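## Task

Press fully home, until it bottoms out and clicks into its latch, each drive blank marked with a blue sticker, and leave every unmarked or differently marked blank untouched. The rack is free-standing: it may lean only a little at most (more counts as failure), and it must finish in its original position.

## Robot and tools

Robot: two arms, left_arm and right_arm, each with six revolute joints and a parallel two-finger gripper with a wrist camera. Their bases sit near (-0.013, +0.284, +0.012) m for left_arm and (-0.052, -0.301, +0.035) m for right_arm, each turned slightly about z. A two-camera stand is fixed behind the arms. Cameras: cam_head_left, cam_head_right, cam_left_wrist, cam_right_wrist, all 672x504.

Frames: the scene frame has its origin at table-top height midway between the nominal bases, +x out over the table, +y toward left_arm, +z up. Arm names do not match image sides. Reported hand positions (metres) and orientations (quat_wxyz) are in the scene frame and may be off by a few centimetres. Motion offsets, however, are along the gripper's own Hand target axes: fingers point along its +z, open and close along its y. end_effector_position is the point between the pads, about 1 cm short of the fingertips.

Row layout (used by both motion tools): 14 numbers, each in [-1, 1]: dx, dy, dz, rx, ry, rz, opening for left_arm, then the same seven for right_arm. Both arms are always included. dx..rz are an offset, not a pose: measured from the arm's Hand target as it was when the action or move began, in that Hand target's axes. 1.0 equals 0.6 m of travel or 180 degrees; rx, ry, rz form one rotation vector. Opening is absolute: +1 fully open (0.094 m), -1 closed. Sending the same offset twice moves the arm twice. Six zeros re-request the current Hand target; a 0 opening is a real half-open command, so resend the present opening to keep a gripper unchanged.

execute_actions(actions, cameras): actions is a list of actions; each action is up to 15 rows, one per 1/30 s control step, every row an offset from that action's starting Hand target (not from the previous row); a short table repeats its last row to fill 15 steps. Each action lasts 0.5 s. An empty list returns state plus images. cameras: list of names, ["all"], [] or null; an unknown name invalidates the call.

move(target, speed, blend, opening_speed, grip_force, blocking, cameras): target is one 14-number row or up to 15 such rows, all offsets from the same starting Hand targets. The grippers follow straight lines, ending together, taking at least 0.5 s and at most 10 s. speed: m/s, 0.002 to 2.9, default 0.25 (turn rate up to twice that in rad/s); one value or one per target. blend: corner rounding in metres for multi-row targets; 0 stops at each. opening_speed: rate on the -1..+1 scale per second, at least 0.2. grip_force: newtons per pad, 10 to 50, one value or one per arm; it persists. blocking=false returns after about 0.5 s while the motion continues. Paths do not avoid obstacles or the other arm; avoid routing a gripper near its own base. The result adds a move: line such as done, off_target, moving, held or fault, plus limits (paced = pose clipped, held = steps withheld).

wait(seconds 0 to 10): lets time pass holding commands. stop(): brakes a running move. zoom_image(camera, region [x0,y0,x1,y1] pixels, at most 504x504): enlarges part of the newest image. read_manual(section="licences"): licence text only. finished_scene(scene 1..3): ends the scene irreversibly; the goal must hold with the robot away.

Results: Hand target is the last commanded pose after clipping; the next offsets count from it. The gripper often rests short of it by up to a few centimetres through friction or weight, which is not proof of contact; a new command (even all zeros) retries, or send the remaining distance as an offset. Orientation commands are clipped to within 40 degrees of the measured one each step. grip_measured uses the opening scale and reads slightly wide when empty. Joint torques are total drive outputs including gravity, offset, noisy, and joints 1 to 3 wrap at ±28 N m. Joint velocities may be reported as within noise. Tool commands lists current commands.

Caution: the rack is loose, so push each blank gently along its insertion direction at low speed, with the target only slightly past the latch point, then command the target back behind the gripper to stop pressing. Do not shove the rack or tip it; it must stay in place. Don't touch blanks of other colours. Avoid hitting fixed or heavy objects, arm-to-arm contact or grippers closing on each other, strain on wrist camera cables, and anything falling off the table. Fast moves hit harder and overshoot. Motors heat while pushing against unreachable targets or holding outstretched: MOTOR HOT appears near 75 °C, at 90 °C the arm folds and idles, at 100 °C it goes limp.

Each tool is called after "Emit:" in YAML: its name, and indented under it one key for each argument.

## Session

Emit:
execute_actions:
  actions: []

Emit:
zoom_image:
  camera: "cam_head_right"
  region: [190, 60, 510, 240]

Scene clock: 0.00 s.
left_arm: end_effector_position=(+0.2876, +0.2100, +0.2731) grip_measured=+1.000 end_effector_quat_wxyz=(+0.595, -0.006, +0.801, +0.070) | right_arm: end_effector_position=(+0.2287, -0.0895, +0.2647) grip_measured=+1.000 end_effector_quat_wxyz=(+0.649, -0.075, +0.729, +0.202)
Joint positions: left_arm=[-0.599 0.843 0.697 -0.242 -0.727 -0.157 0.094] | right_arm=[0.921 0.997 0.389 0.523 0.478 0.238 0.094]
Joint velocities: within noise
Joint torques (N m): no reading
Heat: left arm: 28 °C; right arm: 29 °C.
Hand target: left_arm +0.2868, +0.2097, +0.2880; +0.609, -0.018, +0.790, +0.059 | right_arm +0.2278, -0.0886, +0.2743; +0.656, -0.074, +0.722, +0.206
Tool commands: left_gripper/opening=+1.0 right_gripper/opening=+1.0

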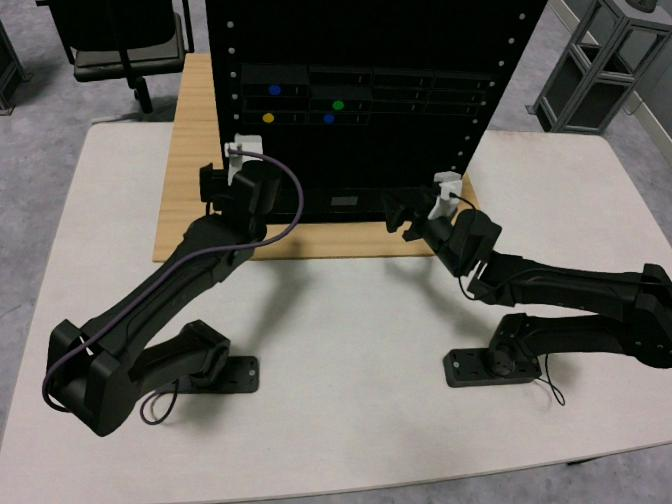

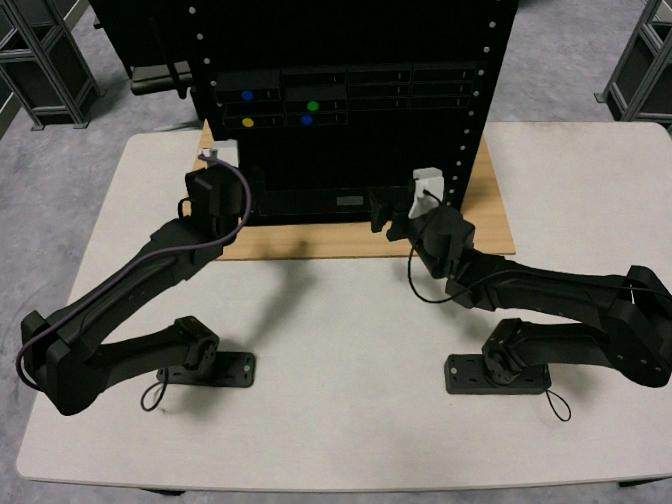

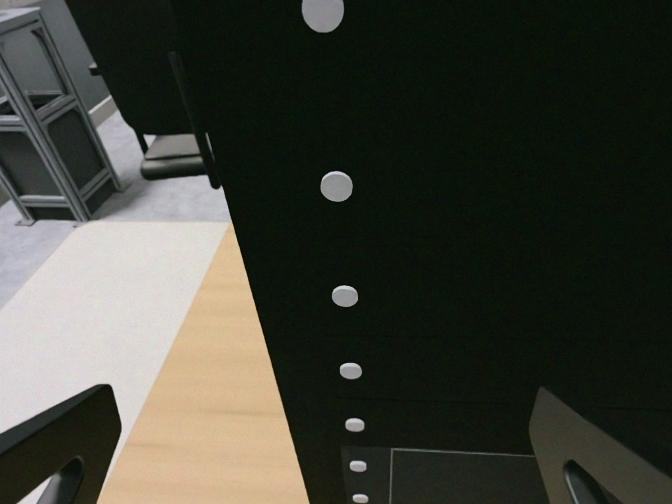

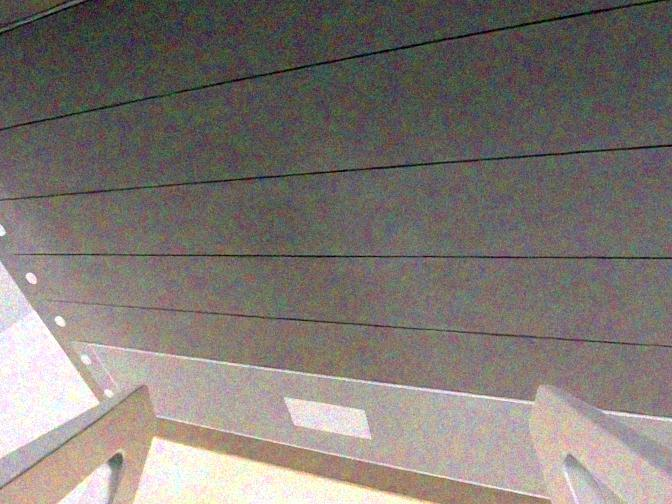

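Scaled by 1.575 from the camera's 672x504 image, which has a finer 960x720 frame.

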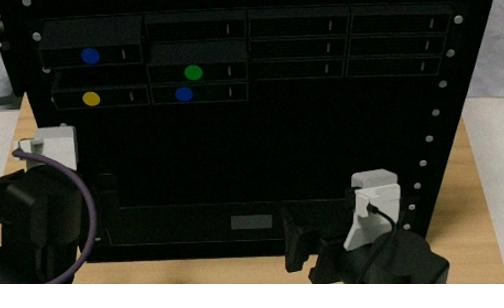

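Emit:
move:
  target: [-0.1758,-0.1558,-0.1785,0.0348,-0.0818,-0.0185,-1,0,0,0,0,0,0,1]
  speed: 0.3
  cameras: ["cam_left_wrist"]

Scene clock: 7.20 s.
left_arm: end_effector_position=(+0.2201, +0.0935, +0.3950) grip_measured=-0.996 end_effector_quat_wxyz=(+0.697, +0.034, +0.716, +0.017) | right_arm: end_effector_position=(+0.2287, -0.0895, +0.2647) grip_measured=+1.000 end_effector_quat_wxyz=(+0.649, -0.075, +0.729, +0.202)
Joint positions: left_arm=[-1.255 0.999 0.979 -0.078 -1.273 -0.022 0] | right_arm=[0.921 0.997 0.389 0.523 0.478 0.238 0.094]
Joint torques (N m): left_arm=[-0.23 -1.39 6.95 2.06 -0.18 0.1] | right_arm=[-0.05 -2.59 7.6 1.54 0.02 -0.03]
Heat: left arm: 28 °C; right arm: 30 °C.
Hand target: left_arm +0.2203, +0.1001, +0.4100; +0.707, +0.000, +0.707, +0.000 | right_arm +0.2278, -0.0886, +0.2743; +0.656, -0.074, +0.722, +0.206
Off the commanded pose: left_arm 0.016 m, 5 deg | right_arm 0.010 m, 1 deg.
move: off_target (left_arm)
Images, in order (width x height): cam_left_wrist 672x504.

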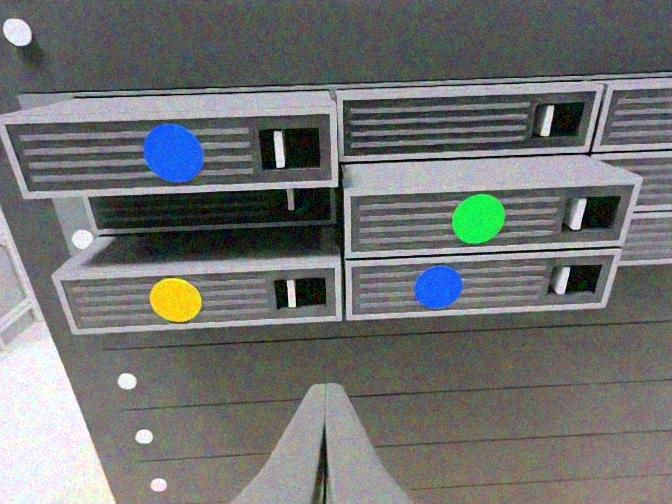

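Emit:
move:
  target: [-0.0783,0.082,0.06,0,0,0,-1,0,0,0,0,0,0,1]
  speed: 0.2
  cameras: ["cam_left_wrist"]

Scene clock: 9.73 s.
left_arm: end_effector_position=(+0.2582, +0.1472, +0.4455) grip_measured=-0.996 end_effector_quat_wxyz=(+0.707, +0.001, +0.707, +0.012) | right_arm: end_effector_position=(+0.2287, -0.0895, +0.2647) grip_measured=+1.000 end_effector_quat_wxyz=(+0.649, -0.075, +0.729, +0.202)
Joint positions: left_arm=[-0.955 0.944 1.118 -0.175 -1.012 0.019 0] | right_arm=[0.921 0.997 0.389 0.523 0.478 0.238 0.094]
Joint torques (N m): left_arm=[0.68 -0.36 9.05 1.06 0.21 -0.11] | right_arm=[-0.05 -2.59 7.6 1.54 0.01 -0.02]
Heat: left arm: 28 °C; right arm: 30 °C.
Hand target: left_arm +0.2563, +0.1493, +0.4570; +0.707, +0.000, +0.707, +0.000 | right_arm +0.2278, -0.0886, +0.2743; +0.656, -0.074, +0.722, +0.206
Off the commanded pose: left_arm 0.012 m, 1 deg | right_arm 0.010 m, 1 deg.
move: off_target (left_arm)
Images, in order (width x height): cam_left_wrist 672x504.

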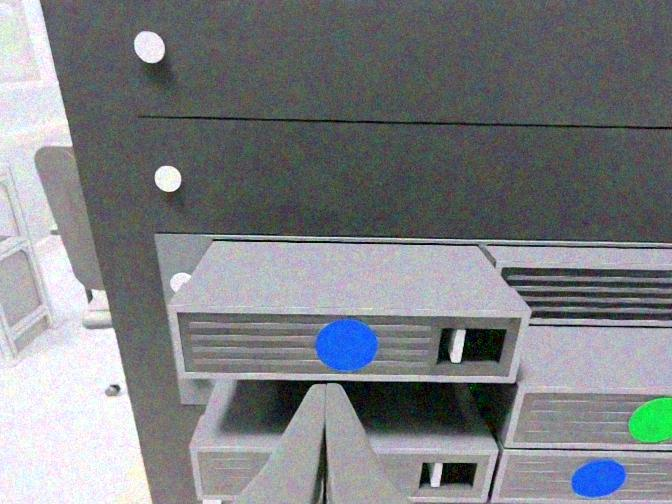

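Emit:
move:
  target:
    - [0.007,-0.007,0.03,0,0,0,-1,0,0,0,0,0,0,1]
    - [0.005,-0.007,0.134,0,0,0,-1,0,0,0,0,0,0,1]
  speed: [0.08,0.06]
  blend: [0.003,0]
  cameras: ["cam_left_wrist"]

Emit:
move:
  target: [0,0,0.014,0,0,0,-1,0,0,0,0,0,0,1]
  speed: 0.04
  cameras: ["cam_left_wrist"]

Scene clock: 12.60 s.
left_arm: end_effector_position=(+0.3289, +0.1443, +0.4217) grip_measured=-0.996 end_effector_quat_wxyz=(+0.677, +0.029, +0.734, +0.036) | right_arm: end_effector_position=(+0.2287, -0.0895, +0.2647) grip_measured=+1.000 end_effector_quat_wxyz=(+0.649, -0.075, +0.729, +0.202)
Joint positions: left_arm=[-0.68 1.12 1.186 -0.173 -0.733 0.019 0] | right_arm=[0.921 0.997 0.389 0.523 0.478 0.238 0.094]
Joint torques (N m): left_arm=[2.09 -1.03 9.57 2.55 0.35 -0.13] | right_arm=[-0.05 -2.59 7.6 1.54 0.01 -0.03]
Heat: left arm: 29 °C; right arm: 30 °C.
Hand target: left_arm +0.3367, +0.1451, +0.4540; +0.707, +0.000, +0.707, +0.000 | right_arm +0.2278, -0.0886, +0.2743; +0.656, -0.074, +0.722, +0.206
Off the commanded pose: left_arm 0.033 m, 7 deg | right_arm 0.010 m, 1 deg.
move: off_target (left_arm)
Images, in order (width x height): cam_left_wrist 672x504.

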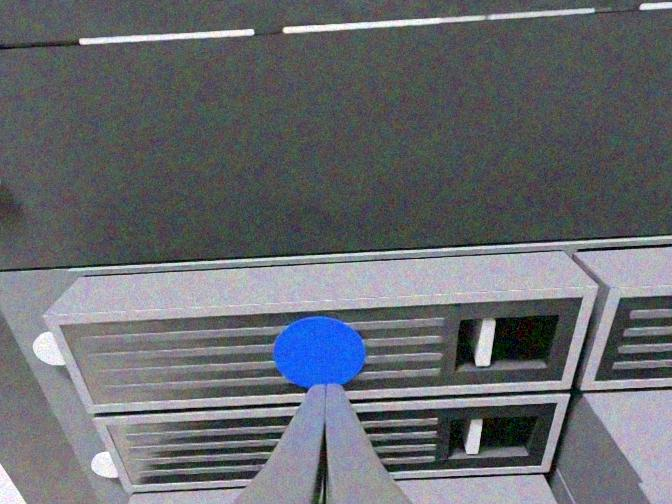

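Scene clock: 13.60 s.
left_arm: end_effector_position=(+0.3291, +0.1443, +0.4225) grip_measured=-0.996 end_effector_quat_wxyz=(+0.678, +0.031, +0.734, +0.031) | right_arm: end_effector_position=(+0.2287, -0.0895, +0.2647) grip_measured=+1.000 end_effector_quat_wxyz=(+0.649, -0.075, +0.729, +0.202)
Joint positions: left_arm=[-0.674 1.117 1.186 -0.173 -0.718 0.019 0] | right_arm=[0.921 0.997 0.389 0.523 0.478 0.238 0.094]
Joint torques (N m): left_arm=[3.51 0.49 10.26 2.67 0.44 -0.11] | right_arm=[-0.06 -2.56 7.6 1.54 0.02 -0.02]
Heat: left arm: 29 °C; right arm: 30 °C.
Hand target: left_arm +0.3451, +0.1451, +0.4540; +0.707, +0.000, +0.707, +0.000 | right_arm +0.2278, -0.0886, +0.2743; +0.656, -0.074, +0.722, +0.206
Off the commanded pose: left_arm 0.035 m, 7 deg | right_arm 0.010 m, 1 deg.
move: off_target (left_arm)
Images, in order (width x height): cam_left_wrist 672x504.

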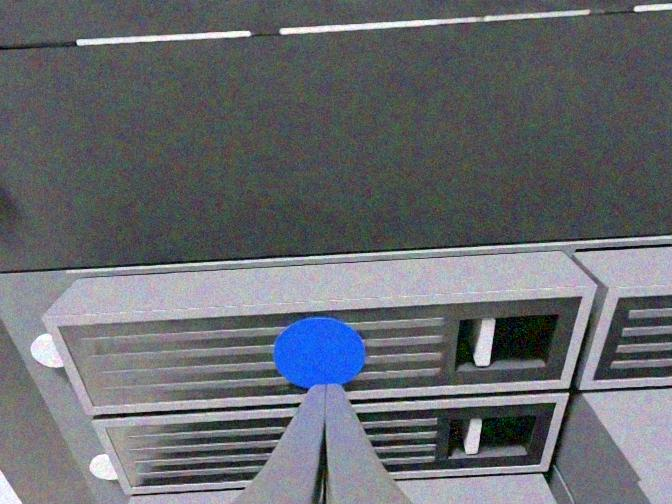

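Emit:
move:
  target:
    - [0,0,-0.06,0,0,0,-1,0,0,0,0,0,0,1]
    - [-0.028,0,-0.045,0,0,0,-1,0,0,0,0,0,0,1]
    - [-0.025,0,0.01,0,0,0,-1,0,0,0,0,0,0,1]
  speed: [0.1,0.06,0.05]
  blend: [0.006,0.004,0]
  cameras: ["cam_left_wrist"]

Scene clock: 16.33 s.
left_arm: end_effector_position=(+0.3304, +0.1426, +0.4522) grip_measured=-0.996 end_effector_quat_wxyz=(+0.693, +0.023, +0.721, +0.012) | right_arm: end_effector_position=(+0.2287, -0.0895, +0.2647) grip_measured=+1.000 end_effector_quat_wxyz=(+0.649, -0.075, +0.729, +0.202)
Joint positions: left_arm=[-0.665 1.139 1.276 -0.189 -0.692 0.018 0] | right_arm=[0.921 0.997 0.389 0.523 0.478 0.238 0.094]
Joint torques (N m): left_arm=[4.4 1.54 9.66 2.35 0.39 -0.12] | right_arm=[-0.02 -2.59 7.58 1.54 0.01 -0.02]
Heat: left arm: 29 °C; right arm: 31 °C.
Hand target: left_arm +0.3511, +0.1451, +0.4690; +0.707, +0.000, +0.707, +0.000 | right_arm +0.2278, -0.0886, +0.2743; +0.656, -0.074, +0.722, +0.206
Off the commanded pose: left_arm 0.027 m, 4 deg | right_arm 0.010 m, 1 deg.
move: off_target (left_arm)
Images, in order (width x height): cam_left_wrist 672x504.

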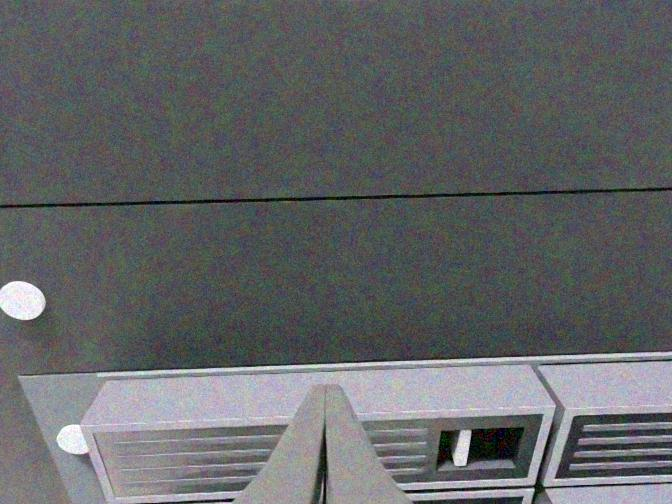

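Emit:
move:
  target:
    - [-0.025,0,-0.16,0,0,0,-1,0,0,0,0,0,0,1]
    - [0.12,-0.19,-0.208,0,0,-0.5,-1,0,0,0,0,0,0,1]
  speed: [0.2,0.35]
  blend: [0.02,0]
  cameras: ["cam_left_wrist","cam_head_left"]

Scene clock: 22.57 s.
left_arm: end_effector_position=(+0.2292, +0.0290, +0.3892) grip_measured=-0.996 end_effector_quat_wxyz=(+0.505, -0.487, +0.522, -0.485) | right_arm: end_effector_position=(+0.2287, -0.0895, +0.2647) grip_measured=+1.000 end_effector_quat_wxyz=(+0.649, -0.075, +0.729, +0.202)
Joint positions: left_arm=[-1.291 1.254 1.08 0.1 -1.317 -1.587 0] | right_arm=[0.921 0.997 0.389 0.523 0.478 0.238 0.094]
Joint torques (N m): left_arm=[-0.59 -3.21 6.2 1.92 -0.22 -0.1] | right_arm=[-0.05 -2.59 7.58 1.54 0.02 -0.02]
Heat: left arm: 30 °C; right arm: 31 °C.
Hand target: left_arm +0.2263, +0.0311, +0.3970; +0.500, -0.500, +0.500, -0.500 | right_arm +0.2278, -0.0886, +0.2743; +0.656, -0.074, +0.722, +0.206
Off the commanded pose: left_arm 0.009 m, 3 deg | right_arm 0.010 m, 1 deg.
move: off_target (left_arm)
Images, in order (width x height): cam_head_left 672x504, cam_left_wrist 672x504.

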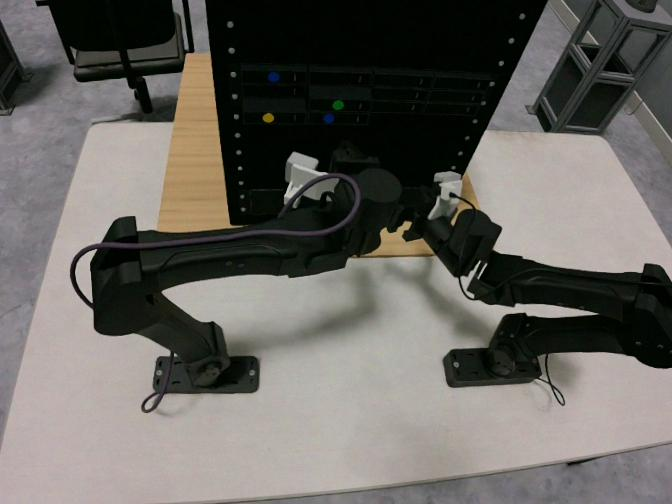

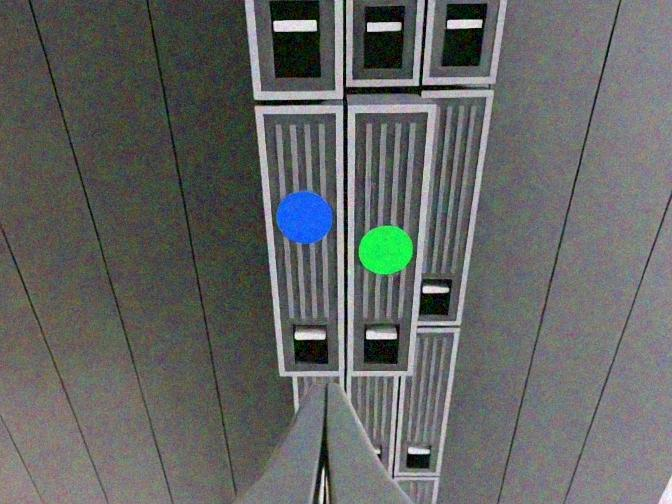

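Emit:
move:
  target: [-0.008,0.012,0.073,0,0,0,-1,0,0,0,0,0,0,1]
  speed: 0.12
  cameras: ["cam_left_wrist"]

Scene clock: 25.23 s.
left_arm: end_effector_position=(+0.2704, +0.0375, +0.3840) grip_measured=-0.996 end_effector_quat_wxyz=(+0.505, -0.499, +0.511, -0.484) | right_arm: end_effector_position=(+0.2287, -0.0895, +0.2647) grip_measured=+1.000 end_effector_quat_wxyz=(+0.649, -0.075, +0.729, +0.202)
Joint positions: left_arm=[-1.137 1.288 1.08 0.15 -1.189 -1.59 0] | right_arm=[0.921 0.997 0.389 0.523 0.478 0.238 0.094]
Joint torques (N m): left_arm=[0.47 -3.62 5.67 2.02 0.14 0.06] | right_arm=[-0.05 -2.59 7.6 1.54 0.02 -0.03]
Heat: left arm: 30 °C; right arm: 31 °C.
Hand target: left_arm +0.2701, +0.0359, +0.3898; +0.500, -0.500, +0.500, -0.500 | right_arm +0.2278, -0.0886, +0.2743; +0.656, -0.074, +0.722, +0.206
Off the commanded pose: left_arm 0.006 m, 2 deg | right_arm 0.010 m, 1 deg.
move: done
Images, in order (width x height): cam_left_wrist 672x504.

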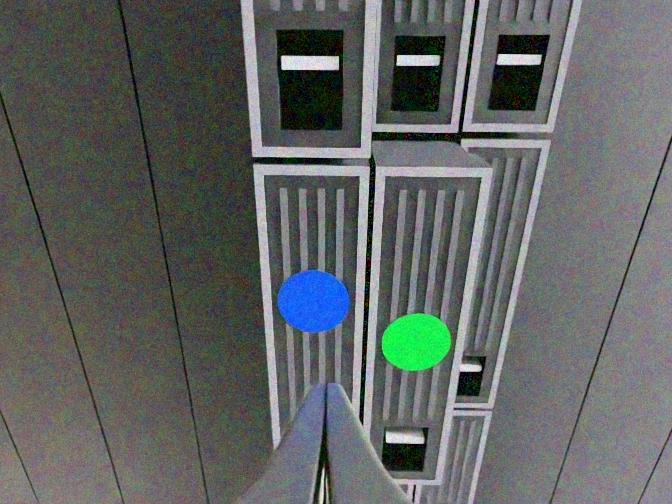

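Emit:
move:
  target:
    - [0.001,0,0.03,0,0,0,-1,0,0,0,0,0,0,1]
    - [0.001,0,0.075,0,0,0,-1,0,0,0,0,0,0,1]
  speed: [0.08,0.05]
  blend: [0.003,0]
  cameras: ["cam_left_wrist"]

Scene clock: 28.33 s.
left_arm: end_effector_position=(+0.3102, +0.0338, +0.3611) grip_measured=-0.996 end_effector_quat_wxyz=(+0.503, -0.493, +0.531, -0.470) | right_arm: end_effector_position=(+0.2287, -0.0895, +0.2647) grip_measured=+1.000 end_effector_quat_wxyz=(+0.649, -0.075, +0.729, +0.202)
Joint positions: left_arm=[-1.01 1.363 1.08 0.179 -1.046 -1.59 0] | right_arm=[0.921 0.997 0.389 0.523 0.478 0.238 0.094]
Joint torques (N m): left_arm=[0.69 -4.38 9.55 2.18 0.11 0.11] | right_arm=[-0.05 -2.56 7.6 1.54 0.02 -0.02]
Heat: left arm: 30 °C; right arm: 31 °C.
Hand target: left_arm +0.3151, +0.0353, +0.3898; +0.500, -0.500, +0.500, -0.500 | right_arm +0.2278, -0.0886, +0.2743; +0.656, -0.074, +0.722, +0.206
Off the commanded pose: left_arm 0.029 m, 5 deg | right_arm 0.010 m, 1 deg.
move: off_target (left_arm)
Images, in order (width x height): cam_left_wrist 672x504.

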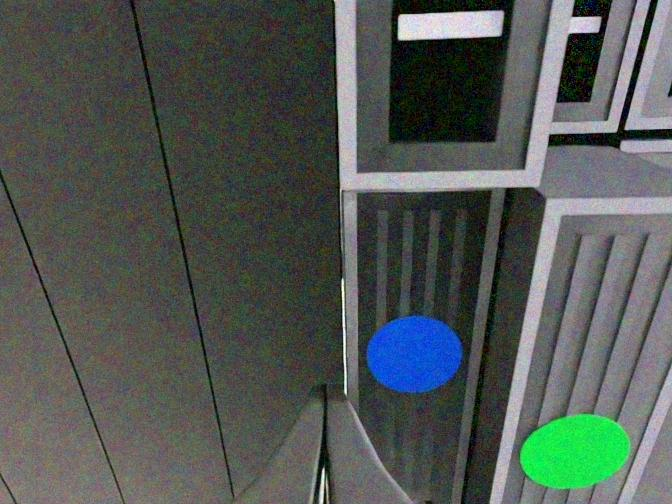

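Emit:
move:
  target: [0,-0.018,-0.035,0,0,0,-1,0,0,0,0,0,0,1]
  speed: 0.1
  cameras: ["cam_left_wrist"]

Scene clock: 30.13 s.
left_arm: end_effector_position=(+0.2975, +0.0240, +0.3714) grip_measured=-0.996 end_effector_quat_wxyz=(+0.497, -0.490, +0.528, -0.484) | right_arm: end_effector_position=(+0.2287, -0.0895, +0.2647) grip_measured=+1.000 end_effector_quat_wxyz=(+0.649, -0.075, +0.729, +0.202)
Joint positions: left_arm=[-1.059 1.358 1.1 0.179 -1.075 -1.59 0] | right_arm=[0.921 0.997 0.389 0.523 0.478 0.238 0.094]
Joint torques (N m): left_arm=[-0.46 -6.63 9.31 1.54 -0.2 0.08] | right_arm=[-0.06 -2.58 7.6 1.54 0.01 -0.01]
Heat: left arm: 30 °C; right arm: 32 °C.
Hand target: left_arm +0.2941, +0.0353, +0.4006; +0.500, -0.500, +0.500, -0.500 | right_arm +0.2278, -0.0886, +0.2743; +0.656, -0.074, +0.722, +0.206
Off the commanded pose: left_arm 0.032 m, 4 deg | right_arm 0.010 m, 1 deg.
move: off_target (left_arm)
Images, in order (width x height): cam_left_wrist 672x504.

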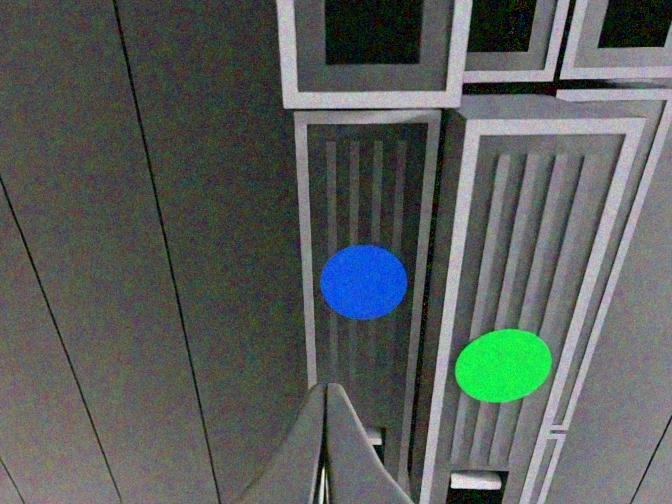

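Emit:
move:
  target: [-0.014,-0.012,0,0,0,0,-1,0,0,0,0,0,0,1]
  speed: 0.1
  cameras: ["cam_left_wrist"]

Scene clock: 31.93 s.
left_arm: end_effector_position=(+0.2943, +0.0304, +0.3847) grip_measured=-0.996 end_effector_quat_wxyz=(+0.493, -0.494, +0.516, -0.497) | right_arm: end_effector_position=(+0.2287, -0.0895, +0.2647) grip_measured=+1.000 end_effector_quat_wxyz=(+0.649, -0.075, +0.729, +0.202)
Joint positions: left_arm=[-1.059 1.329 1.108 0.179 -1.075 -1.59 0] | right_arm=[0.921 0.997 0.389 0.523 0.478 0.238 0.094]
Joint torques (N m): left_arm=[0.69 -6.23 9.21 1.24 -0.05 0.13] | right_arm=[-0.06 -2.61 7.6 1.54 0.02 -0.02]
Heat: left arm: 30 °C; right arm: 32 °C.
Hand target: left_arm +0.2941, +0.0437, +0.4078; +0.500, -0.500, +0.500, -0.500 | right_arm +0.2278, -0.0886, +0.2743; +0.656, -0.074, +0.722, +0.206
Off the commanded pose: left_arm 0.027 m, 2 deg | right_arm 0.010 m, 1 deg.
move: off_target (left_arm)
Images, in order (width x height): cam_left_wrist 672x504.

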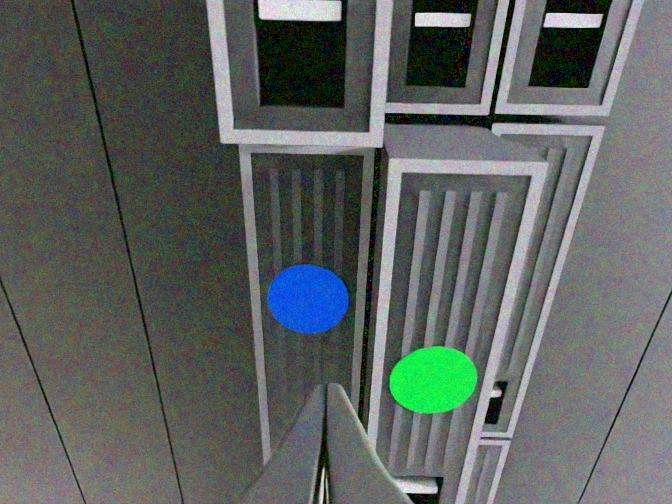

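Emit:
move:
  target: [0,0.005,0.052,0,0,0,-1,0,0,0,0,0,0,1]
  speed: 0.06
  cameras: ["cam_left_wrist"]

Scene clock: 33.90 s.
left_arm: end_effector_position=(+0.3235, +0.0422, +0.3849) grip_measured=-0.996 end_effector_quat_wxyz=(+0.499, -0.502, +0.510, -0.489) | right_arm: end_effector_position=(+0.2287, -0.0895, +0.2647) grip_measured=+1.000 end_effector_quat_wxyz=(+0.649, -0.075, +0.729, +0.202)
Joint positions: left_arm=[-0.958 1.363 1.138 0.179 -1.001 -1.59 0] | right_arm=[0.921 0.997 0.389 0.523 0.478 0.238 0.094]
Joint torques (N m): left_arm=[0.62 -4.44 9.59 1.53 0.16 0.15] | right_arm=[-0.03 -2.58 7.58 1.54 0.02 -0.03]
Heat: left arm: 30 °C; right arm: 32 °C.
Hand target: left_arm +0.3253, +0.0437, +0.4048; +0.500, -0.500, +0.500, -0.500 | right_arm +0.2278, -0.0886, +0.2743; +0.656, -0.074, +0.722, +0.206
Off the commanded pose: left_arm 0.020 m, 2 deg | right_arm 0.010 m, 1 deg.
move: off_target (left_arm)
Images, in order (width x height): cam_left_wrist 672x504.

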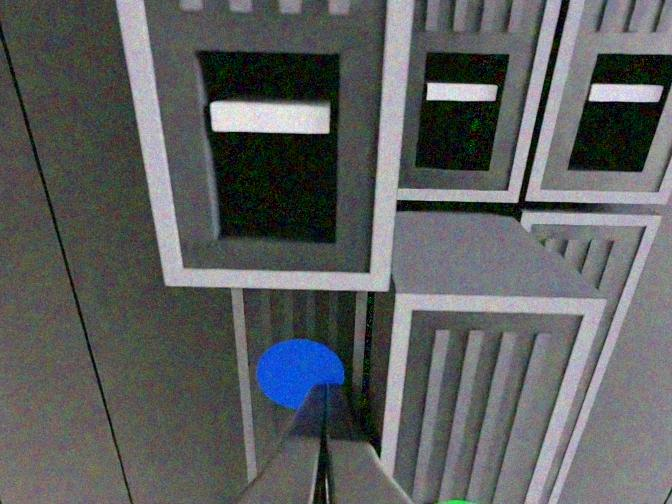

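Emit:
move:
  target:
    - [0,0.0,-0.015,0,0,0,-1,0,0,0,0,0,0,1]
    - [0.003,0.013,0.005,0,0,0,-1,0,0,0,0,0,0,1]
  speed: 0.06
  cameras: ["cam_left_wrist"]

Scene clock: 36.43 s.
left_arm: end_effector_position=(+0.3240, +0.0384, +0.3815) grip_measured=-0.996 end_effector_quat_wxyz=(+0.498, -0.499, +0.515, -0.487) | right_arm: end_effector_position=(+0.2287, -0.0895, +0.2647) grip_measured=+1.000 end_effector_quat_wxyz=(+0.649, -0.075, +0.729, +0.202)
Joint positions: left_arm=[-0.961 1.372 1.138 0.179 -0.997 -1.59 0] | right_arm=[0.921 0.997 0.389 0.523 0.478 0.238 0.094]
Joint torques (N m): left_arm=[0.81 -4.25 8.03 1.87 0.18 0.12] | right_arm=[-0.06 -2.59 7.61 1.53 0.02 -0.02]
Heat: left arm: 30 °C; right arm: 32 °C.
Hand target: left_arm +0.3283, +0.0419, +0.3970; +0.500, -0.500, +0.500, -0.500 | right_arm +0.2278, -0.0886, +0.2743; +0.656, -0.074, +0.722, +0.206
Off the commanded pose: left_arm 0.016 m, 2 deg | right_arm 0.010 m, 1 deg.
move: off_target (left_arm)
Images, in order (width x height): cam_left_wrist 672x504.

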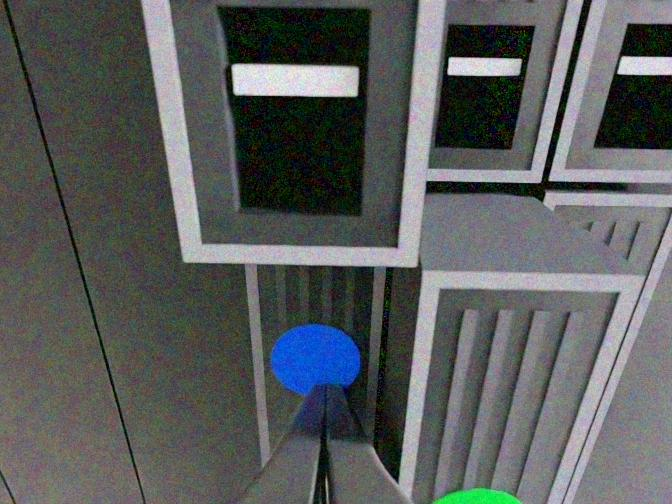

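Emit:
move:
  target: [0.002,0,0.018,0,0,0,-1,0,0,0,0,0,0,1]
  speed: 0.05
  cameras: ["cam_left_wrist"]

Emit:
move:
  target: [0.0,0,0.015,0,0,0,-1,0,0,0,0,0,0,1]
  speed: 0.05
  cameras: ["cam_left_wrist"]

Scene clock: 37.93 s.
left_arm: end_effector_position=(+0.3309, +0.0390, +0.3756) grip_measured=-0.996 end_effector_quat_wxyz=(+0.499, -0.499, +0.520, -0.481) | right_arm: end_effector_position=(+0.2287, -0.0895, +0.2647) grip_measured=+1.000 end_effector_quat_wxyz=(+0.649, -0.075, +0.729, +0.202)
Joint positions: left_arm=[-0.941 1.387 1.138 0.179 -0.98 -1.59 0] | right_arm=[0.921 0.997 0.389 0.523 0.478 0.238 0.094]
Joint torques (N m): left_arm=[1.48 -3.92 9.46 1.97 0.18 0.12] | right_arm=[-0.03 -2.59 7.6 1.54 0.01 -0.02]
Heat: left arm: 30 °C; right arm: 32 °C.
Hand target: left_arm +0.3391, +0.0407, +0.3970; +0.500, -0.500, +0.500, -0.500 | right_arm +0.2278, -0.0886, +0.2743; +0.656, -0.074, +0.722, +0.206
Off the commanded pose: left_arm 0.023 m, 3 deg | right_arm 0.010 m, 1 deg.
move: off_target (left_arm)
Images, in order (width x height): cam_left_wrist 672x504.

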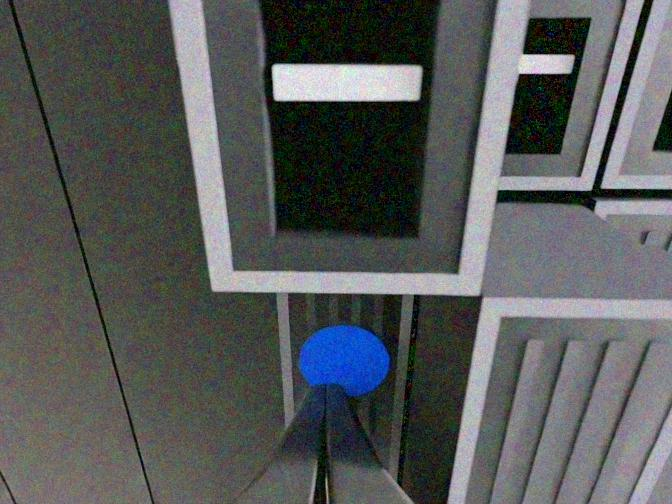

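Scene clock: 38.93 s.
left_arm: end_effector_position=(+0.3314, +0.0383, +0.3758) grip_measured=-0.996 end_effector_quat_wxyz=(+0.499, -0.499, +0.520, -0.481) | right_arm: end_effector_position=(+0.2287, -0.0895, +0.2647) grip_measured=+1.000 end_effector_quat_wxyz=(+0.649, -0.075, +0.729, +0.202)
Joint positions: left_arm=[-0.941 1.39 1.141 0.179 -0.98 -1.59 0] | right_arm=[0.921 0.997 0.389 0.523 0.478 0.238 0.094]
Joint torques (N m): left_arm=[3.47 -2.7 10.22 2.02 0.41 0.14] | right_arm=[-0.03 -2.58 7.6 1.54 0.02 -0.02]
Heat: left arm: 30 °C; right arm: 32 °C.
Hand target: left_arm +0.3481, +0.0407, +0.3970; +0.500, -0.500, +0.500, -0.500 | right_arm +0.2278, -0.0886, +0.2743; +0.656, -0.074, +0.722, +0.206
Off the commanded pose: left_arm 0.027 m, 3 deg | right_arm 0.010 m, 1 deg.
move: off_target (left_arm)
Images, in order (width x height): cam_left_wrist 672x504.

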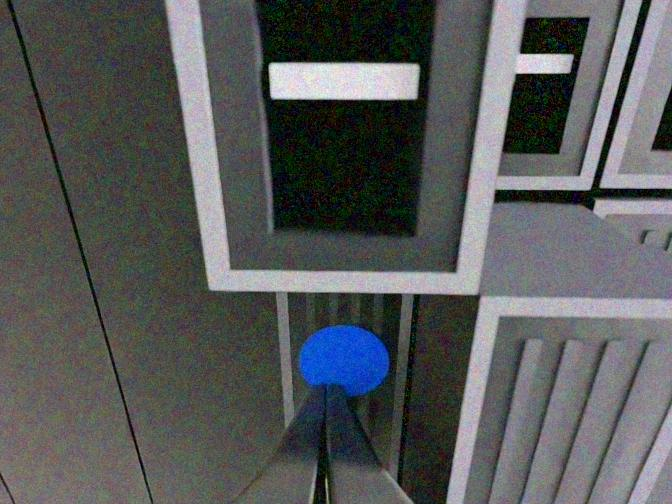

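Emit:
move:
  target: [0,0,0.01,0,0,0,-1,0,0,0,0,0,0,1]
  speed: 0.05

Emit:
move:
  target:
    - [0,0,-0.12,0,0,0,-1,0,0,0,0,0,0,1]
    - [-0.1,-0.04,-0.21,0,0,0.5,-1,0,0,0,0,0,0,1]
  speed: [0.2,0.35]
  blend: [0.02,0]
  cameras: ["all"]

Scene clock: 40.70 s.
left_arm: end_effector_position=(+0.3314, +0.0383, +0.3764) grip_measured=-0.996 end_effector_quat_wxyz=(+0.499, -0.499, +0.519, -0.482) | right_arm: end_effector_position=(+0.2287, -0.0895, +0.2647) grip_measured=+1.000 end_effector_quat_wxyz=(+0.649, -0.075, +0.729, +0.202)
Joint positions: left_arm=[-0.941 1.39 1.143 0.179 -0.98 -1.59 0] | right_arm=[0.921 0.997 0.389 0.523 0.478 0.238 0.094]
Joint torques (N m): left_arm=[4.79 -2.09 10.73 2.06 0.56 0.15] | right_arm=[-0.05 -2.58 7.6 1.54 0.02 -0.02]
Heat: left arm: 31 °C; right arm: 32 °C.
Hand target: left_arm +0.3541, +0.0407, +0.3970; +0.500, -0.500, +0.500, -0.500 | right_arm +0.2278, -0.0886, +0.2743; +0.656, -0.074, +0.722, +0.206
Off the commanded pose: left_arm 0.031 m, 3 deg | right_arm 0.010 m, 1 deg.
move: off_target (left_arm)

Scene clock: 44.40 s.
left_arm: end_effector_position=(+0.2327, +0.0969, +0.4212) grip_measured=-0.996 end_effector_quat_wxyz=(+0.709, -0.007, +0.705, -0.004) | right_arm: end_effector_position=(+0.2287, -0.0895, +0.2647) grip_measured=+1.000 end_effector_quat_wxyz=(+0.649, -0.075, +0.729, +0.202)
Joint positions: left_arm=[-1.197 1.03 1.042 0.003 -1.244 -0.002 0] | right_arm=[0.921 0.997 0.389 0.523 0.478 0.238 0.094]
Joint torques (N m): left_arm=[-0.76 -2.66 5.48 1.06 -0.11 0.09] | right_arm=[-0.05 -2.58 7.58 1.54 0.01 -0.02]
Heat: left arm: 30 °C; right arm: 32 °C.
Hand target: left_arm +0.2281, +0.1007, +0.4210; +0.707, +0.000, +0.707, +0.000 | right_arm +0.2278, -0.0886, +0.2743; +0.656, -0.074, +0.722, +0.206
Off the commanded pose: left_arm 0.006 m, 1 deg | right_arm 0.010 m, 1 deg.
move: done

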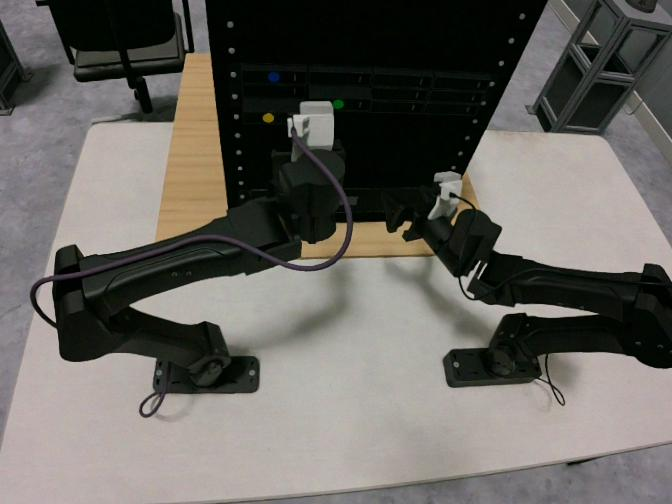

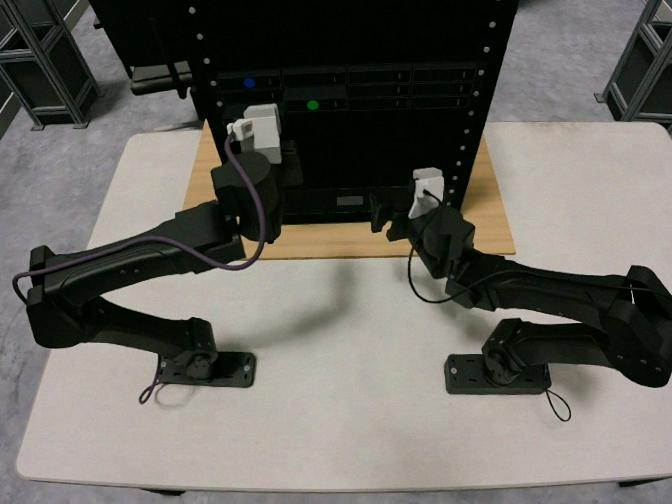

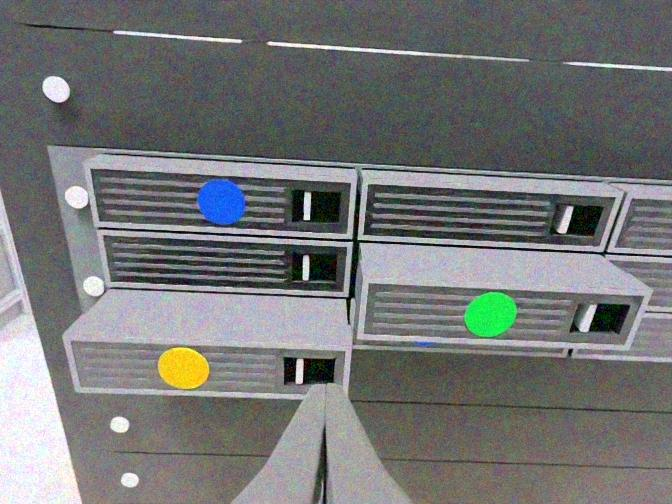

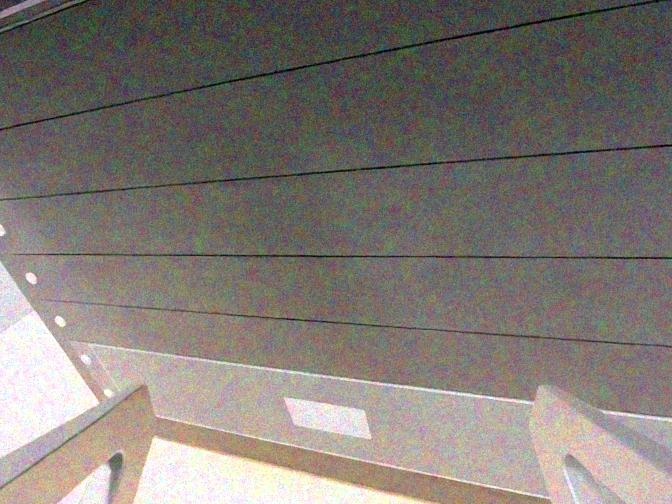

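Emit:
finished_scene:
  scene: 3

The scene is finished: the task was done.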